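# Press the bell's button once with a robot gripper

## Task

Push the bell's button fully down for a brief moment and then allow it to rise again. The press is valid only while the bell remains standing and unmoved; a tipped or shifted bell means failure.

## Robot and tools

Robot. Two FANUC CRX-5iA arms, left_arm and right_arm, each carrying a two-finger parallel gripper. In the scene frame the left base sits at (+0.019, +0.341, 0) m and the right at (+0.025, -0.342, 0) m, both turned only a degree or two about z. The scene frame has its origin at table-top height midway between the arms, +x pointing out over the table, +z up, and left_arm on the +y side. Arm names do not match image sides. The wrist cameras are cam_left_wrist and cam_right_wrist, each 896x504.

Frames. Each result's end_effector_position (m) and end_effector_quat_wxyz are given in that arm's own base frame. Motion offsets are measured along the axes of that arm's current Hand target, i.e. the gripper's own axes: the fingers point along +z and close along x. end_effector_position is the point between the pads; fingertips extend 17.5 mm beyond it. A mounting block up to 12 cm long juts toward the gripper's -y side and rotates with it, so watch its clearance. Printed positions may be off by a few centimetres.

execute_actions(actions, cameras). actions is a list of actions; each action is a table of up to 15 rows, one row per 1/30 s step; a short table repeats its final row until step 15. Every row is one flat list of 18 numbers in [-1, 1] covering both arms: left dx, dy, dz, rx, ry, rz, left gripper position, force_limit, speed, then the same nine for the right. The six pose numbers are offsets, not poses: they count from the Hand target at the start of that action, every row from that same start, and a repeated offset moves further. Scale: 1.0 = 0.6 m or 180 degrees; rx, ry, rz form one rotation vector. Six zeros means no new pose for that arm. The three gripper numbers are absolute settings and must be sent in every row; 0 is a real value, so repeat the last ones to leave a gripper alone. position: +1 fully open (50 mm), about -0.65 pads meet, -1 grip until blocked. force_limit: -1 about 20 N, 0 about 102 N, +1 about 185 N. speed: -1 20 mm/s, 0 85 mm/s, +1 150 mm/s. Both start at +1. cameras: list of names, ["all"], or []; images come by default only with an empty actions list.

move(target, speed, blend, stop_force, zero, blocking, cameras). target is one 18-number row as above, or a list of up to 15 such rows; every row's pose numbers are offsets from the Hand targets at the move's start (not from the previous row), same 0.6 m / 180 degree scale; grippers move straight toward them. speed: top path speed in m/s, 0.002 to 1, default 0.25 (turns up to twice that in rad/s); one value or one per target. blend: corner rounding in m for lists, default 0 (stop at each). stop_force: 12 to 80 N, one value for both arms; an arm's path ends when it senses that much extra push opposing its travel, then it holds and keeps pressing. zero (with stop_force only): true resets the force baseline first. blocking=false returns early while the move runs (not allowed with stop_force). Paths last at most 10 s and ignore obstacles. The result adds a "move:" line: done, off_target, moving, held or fault, plus limits such as paced or held.

wait(seconds 0 to 3600): lets time pass without new commands. stop(): brakes a running move. zoom_image(camera, region=[x0, y0, x1, y1] in pixels, at most 504 by 504) enlarges part of a latest image. read_manual(section="licences") gives licence text only. finished_scene(scene) ends the current scene, given its number; irreversible.

Reading results. Hand target is the last commanded pose after clipping; grippers often stop a bit short, and the next offsets start from the Hand target. Tool commands shows current gripper settings. object_status: 0 moving, 1 blocked while opening, 2 blocked while closing (held), 3 reached position or pads met. Opening in mm is roughly (250 - position_measured) x 0.202. Joint velocities reading "within noise" means the arm is still. Flange force is the outside force on the gripper along its x y z axes, noisy, "no reading" near singular poses. Step readings list intermediate positions. MOTOR HOT warns of overheating; an OVER-TEMPERATURE FAULT brakes that arm for 30 to 60 s or more.

Limits and cautions. Commanded orientation is clipped to 32 degrees from the measured one per step. Arms are stiff: a target just past a firm surface can trigger a fault. Net outside force of 150 N, or joint torque at its limit (150 N m for waist, shoulder, elbow; 37.6 N m for the three wrist joints), stops that arm for 10 s. A clearance check blocks commands that bring the arms too close, but not reliably; collisions between arms can fail the task. For the bell: approach the button slowly from above with the fingers closed, using a small stop_force, press only a short distance below contact, then immediately command the gripper back up past its current position without stop_force. Never push sideways on the bell, tip it, slide it, or let anything fall from the table.

Each tool is called as name(argument=value, ...) on one line, values as JSON.

## Session

execute_actions(actions=[], cameras=["all"])

Scene clock: 0.00 s.
left_arm: end_effector_position=(+0.2983, -0.1981, +0.3017) position_measured=3 object_status=3 end_effector_quat_wxyz=(+0.020, +0.600, +0.800, +0.014) | right_arm: end_effector_position=(+0.7136, +0.0576, +0.1715) position_measured=2 object_status=3 end_effector_quat_wxyz=(+0.030, +0.670, -0.142, +0.728)
Joint positions: left_arm=[-0.222 -0.269 -0.184 -0.008 -1.608 0.506] | right_arm=[0.513 0.533 -0.301 -0.876 1.116 -1.195]
Joint velocities: within noise
Flange force (N): no reading
Hand target: left_arm +0.2983, -0.1981, +0.3017; +0.020, +0.600, +0.800, +0.014 | right_arm +0.7136, +0.0576, +0.1715; +0.030, +0.670, -0.142, +0.728
Tool commands: left_gripper/position=+1.0 left_gripper/force_limit=+1.0 left_gripper/speed=+1.0 right_gripper/position=+1.0 right_gripper/force_limit=+1.0 right_gripper/speed=+1.0

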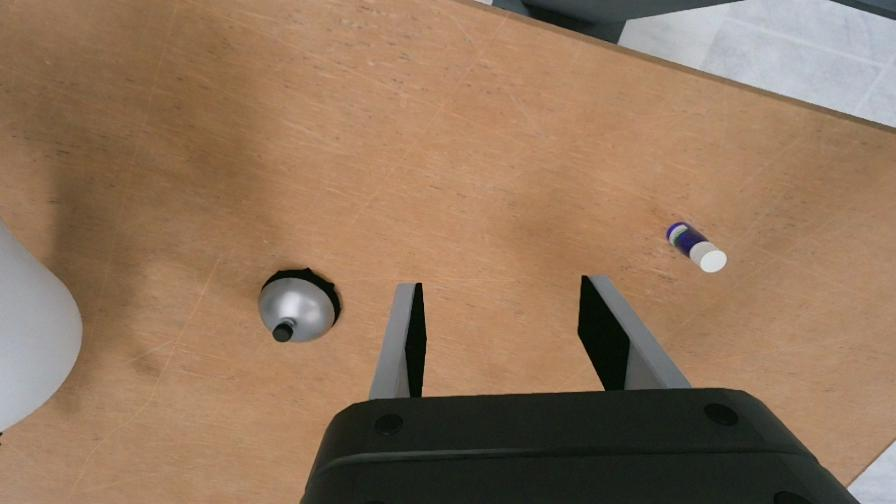

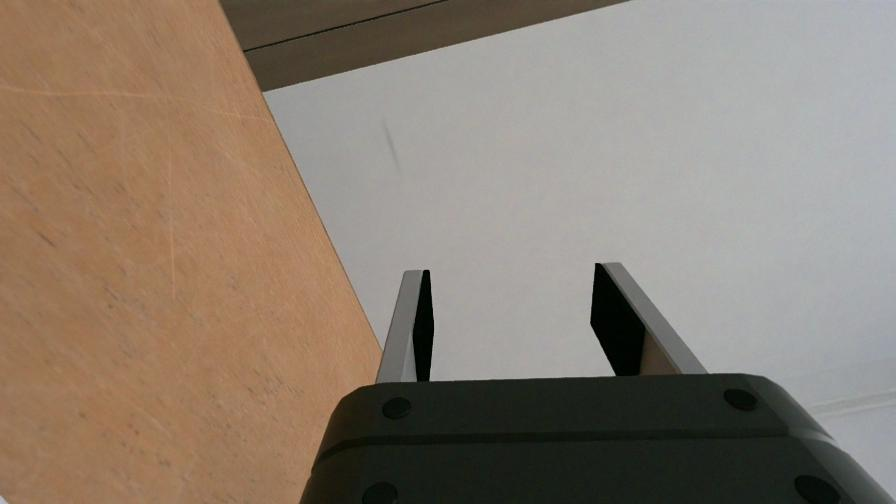

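move(target=[-0.3052, 0.2612, 0.1867, 0.0148, 0.0048, 0, -0.64, 0, 0, 0.18, 0.297, 0.0907, 0, 0, 0, 1, 1, 1], speed=0.25, cameras=["all"])

Scene clock: 90.63 s.
left_arm: end_effector_position=(+0.5053, -0.3303, +0.2001) position_measured=248 object_status=3 end_effector_quat_wxyz=(+0.000, +0.600, +0.800, -0.001) | right_arm: end_effector_position=(+0.7137, -0.1423, +0.2516) position_measured=2 object_status=3 end_effector_quat_wxyz=(+0.030, +0.670, -0.142, +0.728)
Joint positions: left_arm=[-0.361 0.406 0.295 0.001 -1.46 0.645] | right_arm=[0.124 0.322 -0.441 -0.489 0.89 -1.391]
Flange force (N): left_arm=[8.2 -6.5 -0.2] | right_arm=[-0.1 0.7 1.3]
Hand target: left_arm +0.5053, -0.3303, +0.2000; +0.000, +0.600, +0.800, -0.001 | right_arm +0.7137, -0.1423, +0.2515; +0.030, +0.670, -0.142, +0.728
Off the commanded pose: left_arm 0.000 m, 0 deg | right_arm 0.000 m, 0 deg.
move: done

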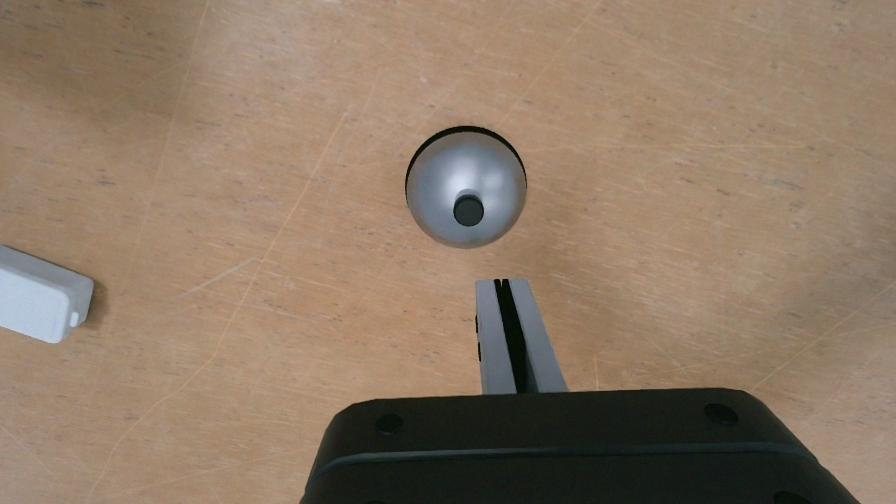

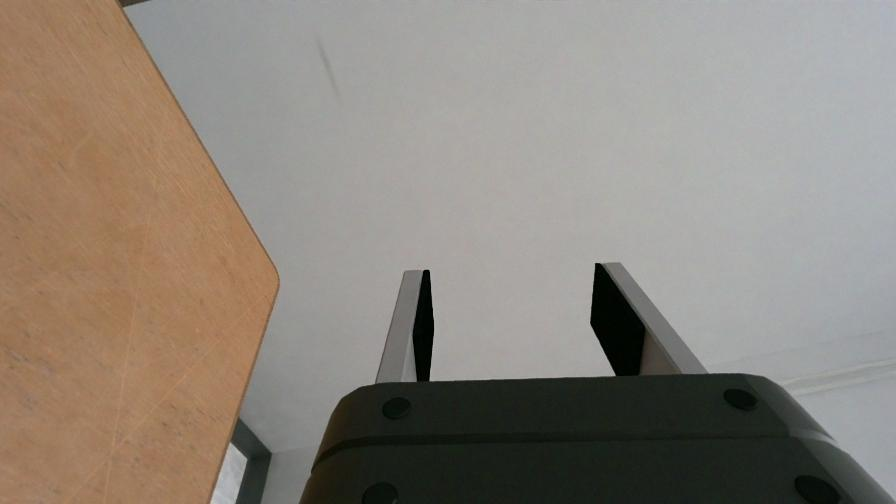

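zoom_image(camera="cam_left_wrist", region=[388, 110, 588, 310])

Scaled by 2.520 from the camera's image (finer frame: 1280x720).

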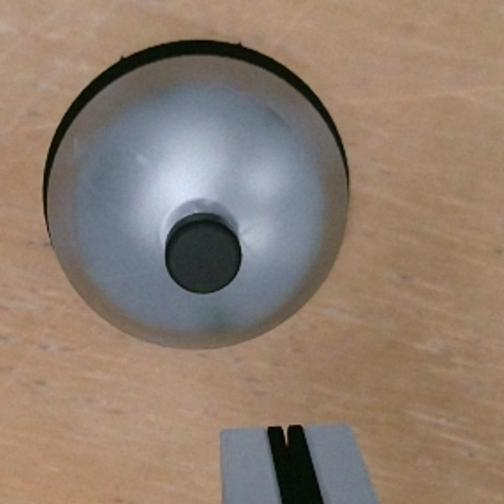

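move(target=[-0.012, 0.0132, 0.175, 0, 0, 0, -0.64, 0, 0, 0, 0, 0, 0, 0, 0, 1, 1, 1], speed=0.2, cameras=["cam_left_wrist"])

zoom_image(camera="cam_left_wrist", region=[370, 160, 650, 320])

Scene clock: 117.23 s.
left_arm: end_effector_position=(+0.5149, -0.3351, +0.0951) position_measured=248 object_status=3 end_effector_quat_wxyz=(+0.000, +0.600, +0.800, -0.001) | right_arm: end_effector_position=(+0.7137, -0.1423, +0.2514) position_measured=2 object_status=3 end_effector_quat_wxyz=(+0.030, +0.670, -0.142, +0.728)
Joint positions: left_arm=[-0.363 0.489 0.164 0.001 -1.245 0.647] | right_arm=[0.124 0.323 -0.441 -0.489 0.89 -1.391]
Flange force (N): left_arm=[5.8 -5.0 -1.7] | right_arm=[-1.4 0.2 3.4]
Hand target: left_arm +0.5149, -0.3351, +0.0950; +0.000, +0.600, +0.800, -0.001 | right_arm +0.7137, -0.1423, +0.2515; +0.030, +0.670, -0.142, +0.728
Off the commanded pose: left_arm 0.000 m, 0 deg | right_arm 0.000 m, 0 deg.
move: done

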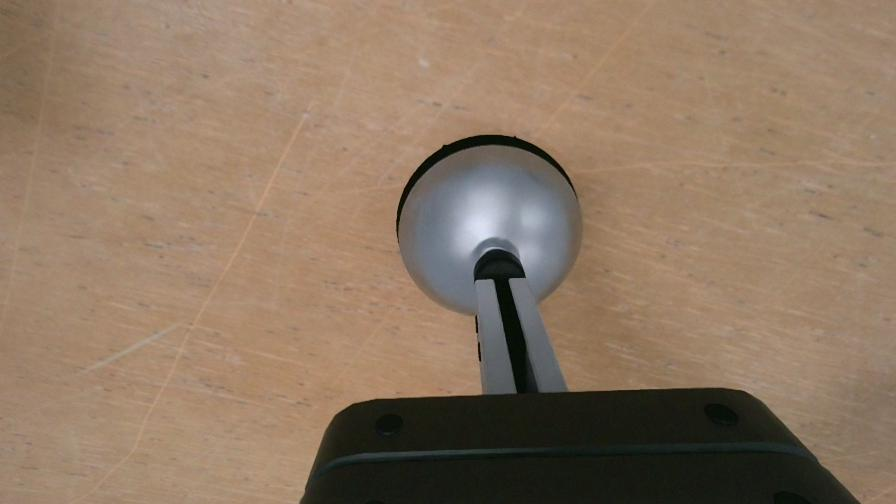

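Scaled by 1.800 from the camera's image (finer frame: 1280x720).

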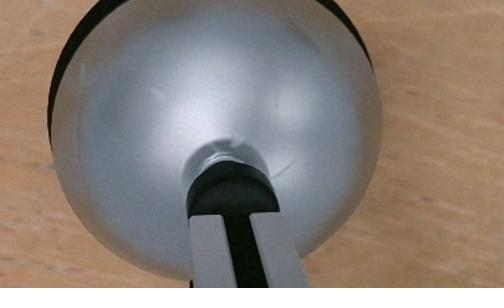

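move(target=[[0.0028, -0.0017, 0.0283, 0, 0, 0, -0.64, 0, 0, 0, 0, 0, 0, 0, 0, 1, 1, 1], [0.0028, -0.0017, 0.0833, 0, 0, 0, -0.64, 0, 0, 0, 0, 0, 0, 0, 0, 1, 1, 1]], speed=[0.06, 0.005], stop_force=25, cameras=["cam_left_wrist"])

move(target=[0, 0, -0.075, 0, 0, 0, -0.64, 0, 0, 0, 0, 0, 0, 0, 0, 1, 1, 1], speed=0.08, cameras=["cam_left_wrist"])

Scene clock: 145.90 s.
left_arm: end_effector_position=(+0.5138, -0.3341, +0.0798) position_measured=248 object_status=3 end_effector_quat_wxyz=(+0.001, +0.600, +0.800, -0.001) | right_arm: end_effector_position=(+0.7137, -0.1423, +0.2514) position_measured=2 object_status=3 end_effector_quat_wxyz=(+0.030, +0.670, -0.142, +0.728)
Joint positions: left_arm=[-0.362 0.498 0.138 0.002 -1.21 0.646] | right_arm=[0.124 0.323 -0.441 -0.489 0.89 -1.391]
Flange force (N): left_arm=[14.4 -5.7 -85.0] | right_arm=[-1.5 0.6 2.6]
Hand target: left_arm +0.5138, -0.3341, +0.0798; +0.001, +0.600, +0.800, -0.001 (not the last commanded pose) | right_arm +0.7137, -0.1423, +0.2515; +0.030, +0.670, -0.142, +0.728
Off the commanded pose: left_arm 0.035 m, 0 deg | right_arm 0.000 m, 0 deg.
move: contact (left_arm); path passed 0 of 2 targets

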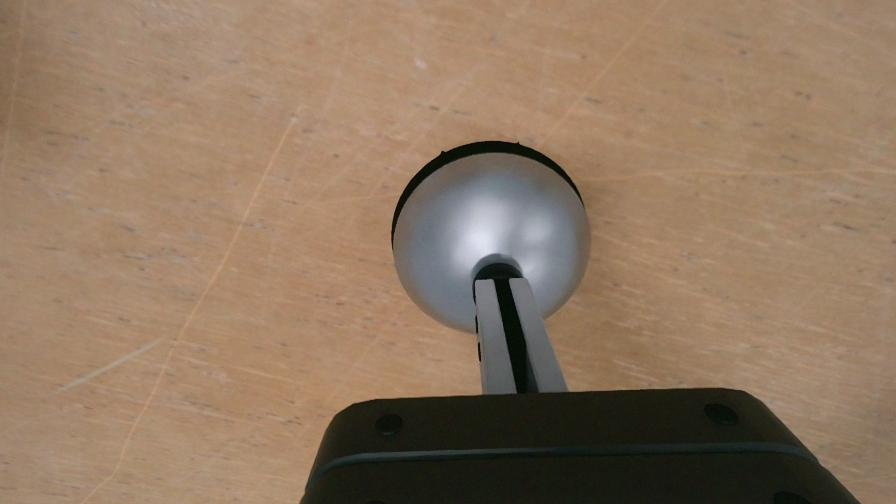

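Scene clock: 146.77 s.
left_arm: end_effector_position=(+0.5137, -0.3340, +0.1248) position_measured=248 object_status=3 end_effector_quat_wxyz=(+0.001, +0.600, +0.800, -0.001) | right_arm: end_effector_position=(+0.7137, -0.1423, +0.2514) position_measured=2 object_status=3 end_effector_quat_wxyz=(+0.030, +0.670, -0.142, +0.728)
Joint positions: left_arm=[-0.362 0.463 0.198 0.002 -1.304 0.646] | right_arm=[0.124 0.323 -0.441 -0.489 0.89 -1.391]
Flange force (N): left_arm=[7.2 -6.3 -1.5] | right_arm=[-1.7 0.9 2.8]
Hand target: left_arm +0.5138, -0.3340, +0.1248; +0.001, +0.600, +0.800, -0.001 | right_arm +0.7137, -0.1423, +0.2515; +0.030, +0.670, -0.142, +0.728
Off the commanded pose: left_arm 0.000 m, 0 deg | right_arm 0.000 m, 0 deg.
move: done

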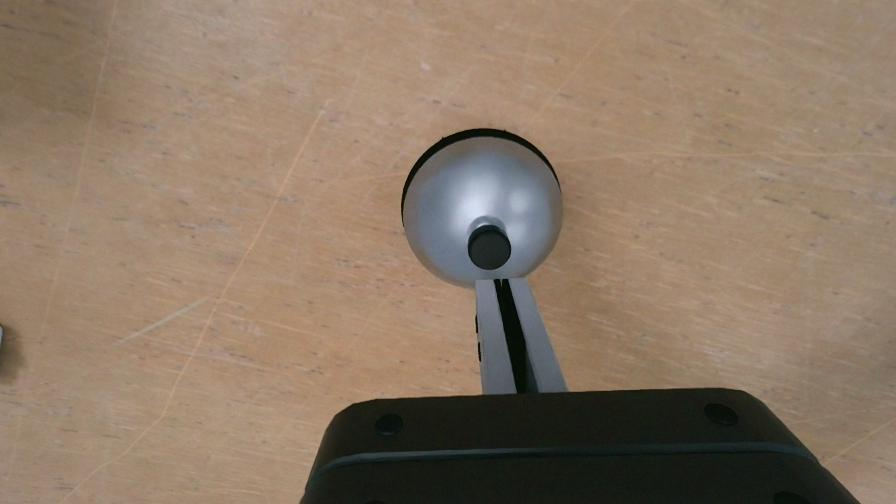

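zoom_image(camera="cam_left_wrist", region=[390, 115, 590, 315])

Scaled by 2.520 from the camera's image (finer frame: 1280x720).

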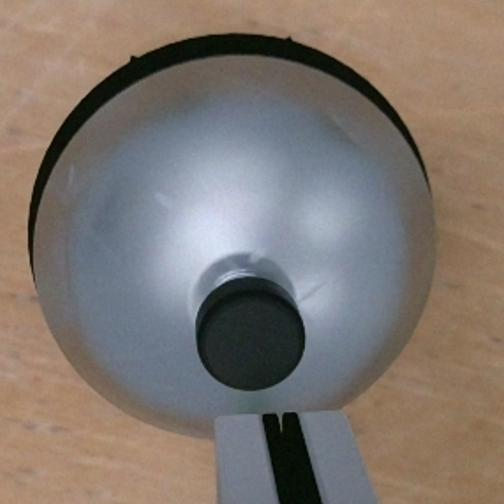

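move(target=[[-0.002, -0.0067, 0.0538, 0, 0, 0, -0.64, 0, 0, 0, 0, 0, 0, 0, 0, 1, 1, 1], [-0.002, -0.0067, 0.085, 0, 0, 0, -0.64, 0, 0, 0, 0, 0, 0, 0, 0, 1, 1, 1]], speed=[0.08, 0.004], stop_force=30, cameras=["cam_left_wrist"])

move(target=[0, 0, -0.075, 0, 0, 0, -0.64, 0, 0, 0, 0, 0, 0, 0, 0, 1, 1, 1], speed=0.08, cameras=["cam_left_wrist"])

Scene clock: 214.50 s.
left_arm: end_effector_position=(+0.5103, -0.3364, +0.0806) position_measured=248 object_status=3 end_effector_quat_wxyz=(+0.001, +0.600, +0.800, -0.001) | right_arm: end_effector_position=(+0.7137, -0.1423, +0.2514) position_measured=2 object_status=3 end_effector_quat_wxyz=(+0.030, +0.670, -0.142, +0.728)
Joint positions: left_arm=[-0.368 0.493 0.133 0.002 -1.209 0.651] | right_arm=[0.124 0.323 -0.441 -0.489 0.89 -1.391]
Flange force (N): left_arm=[13.0 -6.9 -36.0] | right_arm=[-1.7 0.9 3.6]
Hand target: left_arm +0.5103, -0.3364, +0.0806; +0.001, +0.600, +0.800, -0.001 (not the last commanded pose) | right_arm +0.7137, -0.1423, +0.2515; +0.030, +0.670, -0.142, +0.728
Off the commanded pose: left_arm 0.007 m, 0 deg | right_arm 0.000 m, 0 deg.
move: contact (left_arm); path passed 1 of 2 targets

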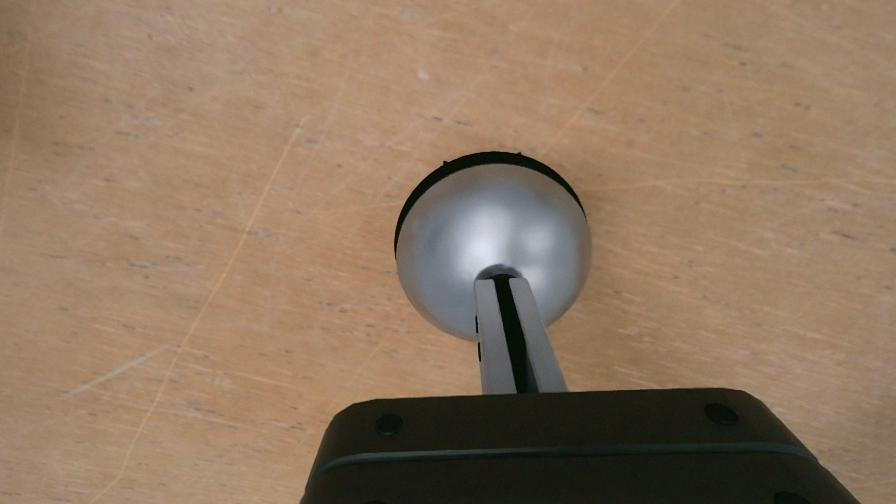

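Scene clock: 215.37 s.
left_arm: end_effector_position=(+0.5103, -0.3363, +0.1257) position_measured=248 object_status=3 end_effector_quat_wxyz=(+0.001, +0.600, +0.800, -0.001) | right_arm: end_effector_position=(+0.7137, -0.1423, +0.2514) position_measured=2 object_status=3 end_effector_quat_wxyz=(+0.030, +0.670, -0.142, +0.728)
Joint positions: left_arm=[-0.367 0.458 0.193 0.002 -1.304 0.651] | right_arm=[0.124 0.323 -0.441 -0.489 0.89 -1.391]
Flange force (N): left_arm=[6.7 -6.5 -1.4] | right_arm=[-1.6 0.9 1.8]
Hand target: left_arm +0.5103, -0.3363, +0.1256; +0.001, +0.600, +0.800, -0.001 | right_arm +0.7137, -0.1423, +0.2515; +0.030, +0.670, -0.142, +0.728
Off the commanded pose: left_arm 0.000 m, 0 deg | right_arm 0.000 m, 0 deg.
move: done

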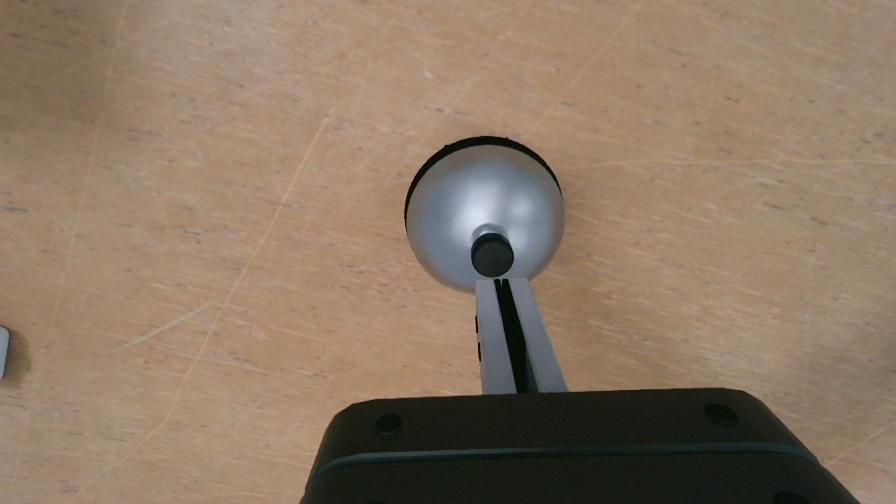

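finished_scene(scene=1)

The scene is finished: the task was done.


## Next scene

The same job, from a new start.

execute_actions(actions=[], cameras=["all"])

Scene clock: 0.00 s.
left_arm: end_effector_position=(+0.4169, -0.6080, +0.3514) position_measured=3 object_status=3 end_effector_quat_wxyz=(-0.075, +0.388, +0.753, -0.527) | right_arm: end_effector_position=(+0.5058, -0.0002, +0.3958) position_measured=2 object_status=3 end_effector_quat_wxyz=(+0.018, +0.011, +0.936, +0.351)
Joint positions: left_arm=[-0.491 0.641 0.318 1.108 -1.54 0.892] | right_arm=[-0.22 0.22 0.533 -0.759 -1.907 1.514]
Joint velocities: within noise
Flange force (N): no reading
Hand target: left_arm +0.4169, -0.6080, +0.3514; -0.075, +0.388, +0.753, -0.527 | right_arm +0.5058, -0.0002, +0.3958; +0.018, +0.011, +0.936, +0.351
Tool commands: left_gripper/position=+1.0 left_gripper/force_limit=+1.0 left_gripper/speed=+1.0 right_gripper/position=+1.0 right_gripper/force_limit=+1.0 right_gripper/speed=+1.0

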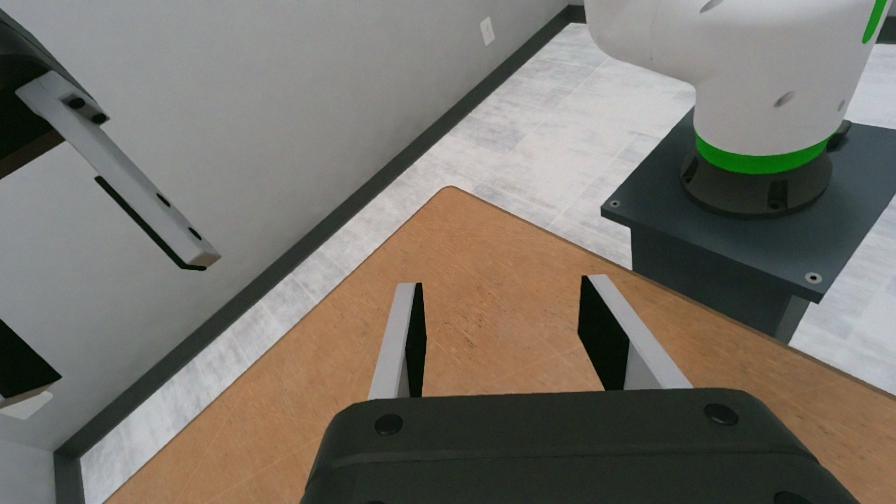

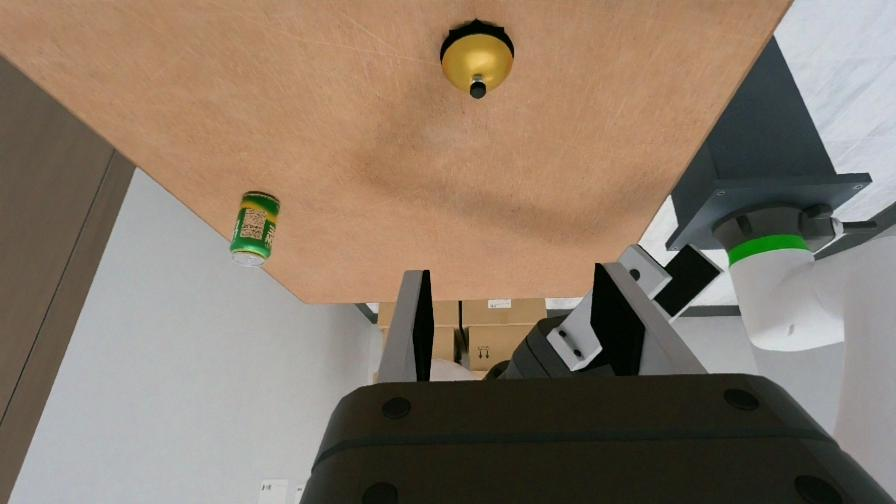

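move(target=[0.1288, 0.3589, -0.0945, -0.3369, 0.1171, 0, -0.64, 0, 0, 0, 0, 0, 0, 0, 0, 1, 1, 1], speed=0.3, cameras=["cam_left_wrist"])

zoom_image(camera="cam_left_wrist", region=[370, 80, 670, 320])

Scene clock: 82.87 s.
left_arm: end_effector_position=(+0.5019, -0.4841, +0.1698) position_measured=248 object_status=3 end_effector_quat_wxyz=(+0.000, +0.458, +0.889, -0.001) | right_arm: end_effector_position=(+0.5058, -0.0002, +0.3958) position_measured=2 object_status=3 end_effector_quat_wxyz=(+0.018, +0.011, +0.936, +0.351)
Joint positions: left_arm=[-0.579 0.673 0.622 0.002 -1.52 1.199] | right_arm=[-0.22 0.22 0.533 -0.759 -1.907 1.514]
Flange force (N): left_arm=[13.2 -3.2 0.4] | right_arm=[-2.3 -1.5 -3.3]
Hand target: left_arm +0.5019, -0.4841, +0.1697; +0.000, +0.458, +0.889, -0.001 | right_arm +0.5058, -0.0002, +0.3958; +0.018, +0.011, +0.936, +0.351
Off the commanded pose: left_arm 0.000 m, 0 deg | right_arm 0.000 m, 0 deg.
move: done

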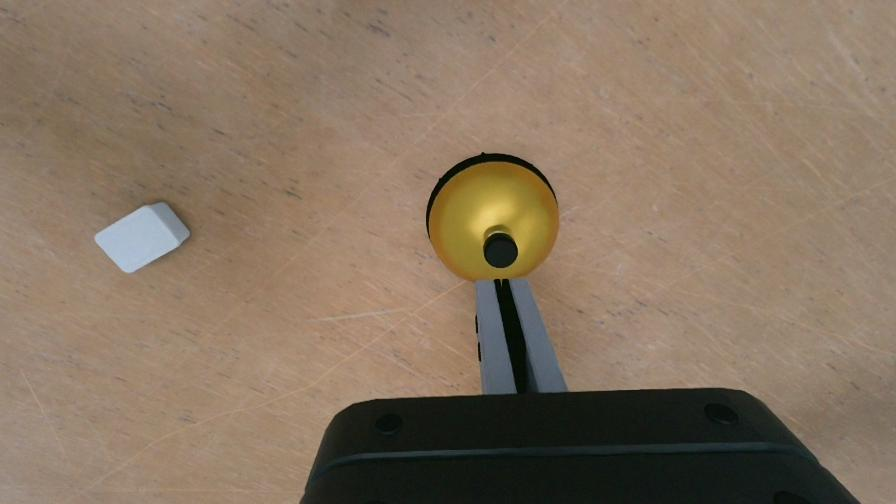

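Scaled by 1.680 from the camera's image (finer frame: 1280x720).

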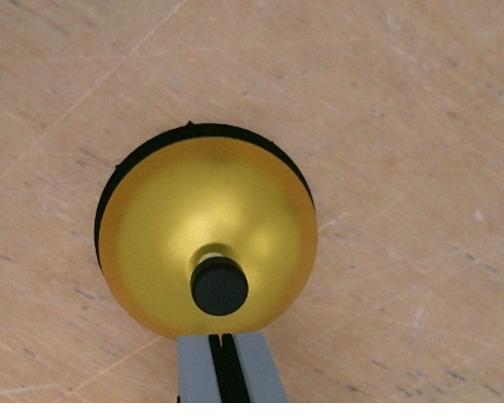

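move(target=[[0.013, 0.0247, 0.1247, 0, 0, 0, -0.64, 0, 0, 0, 0, 0, 0, 0, 0, 1, 1, 1], [0.013, 0.0247, 0.1663, 0, 0, 0, -0.64, 0, 0, 0, 0, 0, 0, 0, 0, 1, 1, 1]], speed=[0.1, 0.005], stop_force=30, cameras=["cam_left_wrist"])

move(target=[0, 0, -0.075, 0, 0, 0, -0.64, 0, 0, 0, 0, 0, 0, 0, 0, 1, 1, 1], speed=0.08, cameras=["cam_left_wrist", "cam_right_wrist"])

Scene clock: 107.63 s.
left_arm: end_effector_position=(+0.5093, -0.4694, +0.0809) position_measured=248 object_status=3 end_effector_quat_wxyz=(+0.000, +0.458, +0.889, -0.001) | right_arm: end_effector_position=(+0.5058, -0.0002, +0.3958) position_measured=2 object_status=3 end_effector_quat_wxyz=(+0.018, +0.011, +0.936, +0.351)
Joint positions: left_arm=[-0.555 0.696 0.45 0.003 -1.325 1.174] | right_arm=[-0.22 0.22 0.533 -0.759 -1.907 1.514]
Flange force (N): left_arm=[19.0 -1.7 -34.4] | right_arm=[-2.3 -1.7 -3.8]
Hand target: left_arm +0.5093, -0.4694, +0.0809; +0.000, +0.458, +0.889, -0.001 (not the last commanded pose) | right_arm +0.5058, -0.0002, +0.3958; +0.018, +0.011, +0.936, +0.351
Off the commanded pose: left_arm 0.011 m, 0 deg | right_arm 0.000 m, 0 deg.
move: contact (left_arm); path passed 1 of 2 targets

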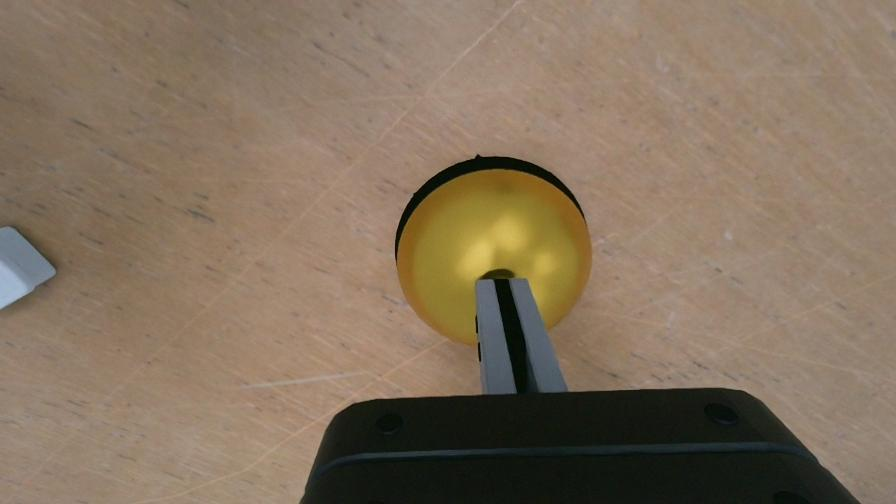

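Scene clock: 108.50 s.
left_arm: end_effector_position=(+0.5094, -0.4693, +0.1260) position_measured=248 object_status=3 end_effector_quat_wxyz=(+0.000, +0.458, +0.889, -0.001) | right_arm: end_effector_position=(+0.5058, -0.0002, +0.3958) position_measured=2 object_status=3 end_effector_quat_wxyz=(+0.018, +0.011, +0.936, +0.351)
Joint positions: left_arm=[-0.555 0.671 0.517 0.003 -1.416 1.174] | right_arm=[-0.22 0.22 0.533 -0.759 -1.907 1.514]
Flange force (N): left_arm=[12.0 -2.4 -0.7] | right_arm=[-2.7 -1.5 -3.8]
Hand target: left_arm +0.5094, -0.4693, +0.1259; +0.000, +0.458, +0.889, -0.001 | right_arm +0.5058, -0.0002, +0.3958; +0.018, +0.011, +0.936, +0.351
Off the commanded pose: left_arm 0.000 m, 0 deg | right_arm 0.000 m, 0 deg.
move: done

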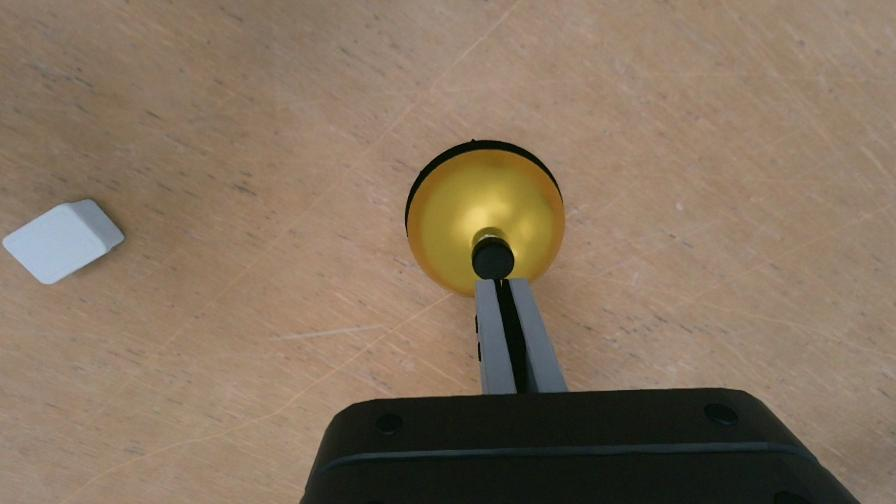

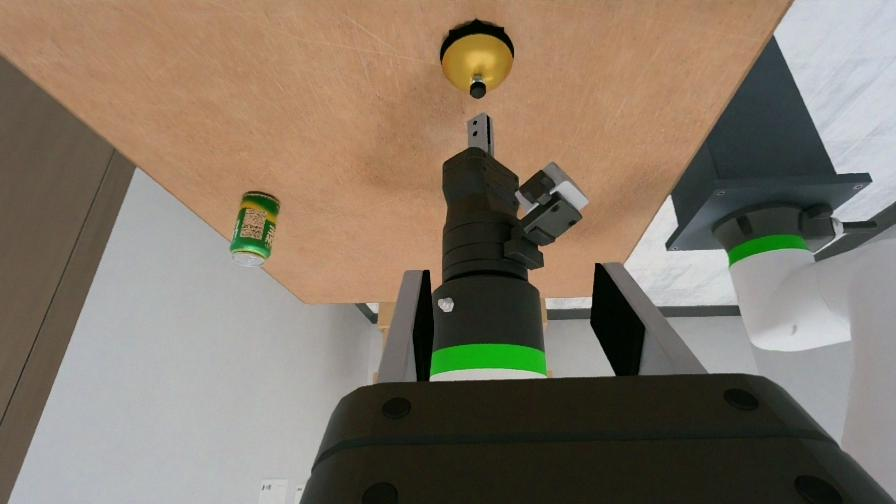

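move(target=[[0, 0, 0.0548, 0, 0, 0, -0.64, 0, 0, 0, 0, 0, 0, 0, 0, 1, 1, 1], [0, 0, 0.0865, 0, 0, 0, -0.64, 0, 0, 0, 0, 0, 0, 0, 0, 1, 1, 1]], speed=[0.1, 0.005], stop_force=45)

move(target=[0, 0, -0.075, 0, 0, 0, -0.64, 0, 0, 0, 0, 0, 0, 0, 0, 1, 1, 1], speed=0.08, cameras=["cam_left_wrist"])

Scene clock: 126.10 s.
left_arm: end_effector_position=(+0.5094, -0.4695, +0.0806) position_measured=248 object_status=3 end_effector_quat_wxyz=(+0.000, +0.458, +0.889, -0.001) | right_arm: end_effector_position=(+0.5058, -0.0002, +0.3958) position_measured=2 object_status=3 end_effector_quat_wxyz=(+0.018, +0.011, +0.936, +0.351)
Joint positions: left_arm=[-0.555 0.696 0.45 0.003 -1.324 1.174] | right_arm=[-0.22 0.22 0.533 -0.759 -1.907 1.514]
Flange force (N): left_arm=[24.1 1.0 -52.4] | right_arm=[-3.5 -1.4 -3.6]
Hand target: left_arm +0.5094, -0.4695, +0.0806; +0.000, +0.458, +0.889, -0.001 (not the last commanded pose) | right_arm +0.5058, -0.0002, +0.3958; +0.018, +0.011, +0.936, +0.351
Off the commanded pose: left_arm 0.007 m, 0 deg | right_arm 0.000 m, 0 deg.
move: contact (left_arm); path passed 1 of 2 targets

Scene clock: 126.97 s.
left_arm: end_effector_position=(+0.5094, -0.4694, +0.1257) position_measured=248 object_status=3 end_effector_quat_wxyz=(+0.000, +0.458, +0.889, -0.001) | right_arm: end_effector_position=(+0.5058, -0.0002, +0.3958) position_measured=2 object_status=3 end_effector_quat_wxyz=(+0.018, +0.011, +0.936, +0.351)
Joint positions: left_arm=[-0.555 0.671 0.517 0.003 -1.415 1.174] | right_arm=[-0.22 0.22 0.533 -0.759 -1.907 1.514]
Flange force (N): left_arm=[13.7 -3.0 -0.1] | right_arm=[-2.2 -1.5 -3.3]
Hand target: left_arm +0.5094, -0.4693, +0.1256; +0.000, +0.458, +0.889, -0.001 | right_arm +0.5058, -0.0002, +0.3958; +0.018, +0.011, +0.936, +0.351
Off the commanded pose: left_arm 0.000 m, 0 deg | right_arm 0.000 m, 0 deg.
move: done

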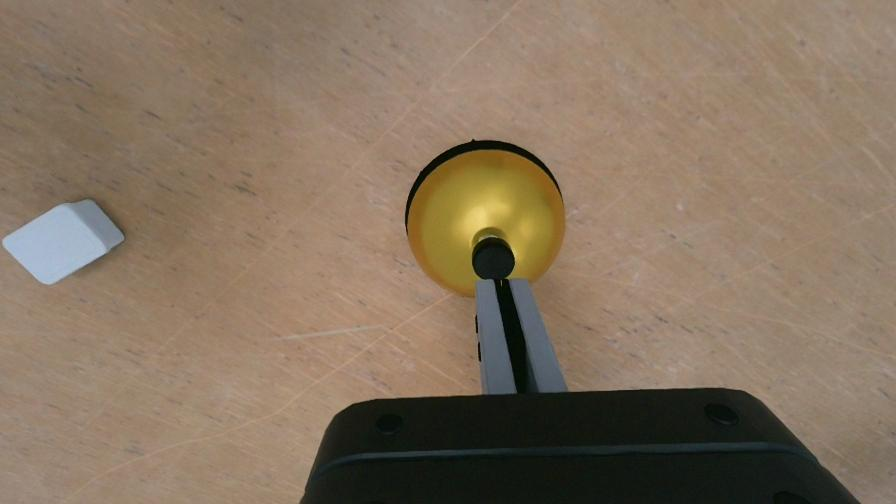

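finished_scene(scene=2)

The scene is finished: the task was done.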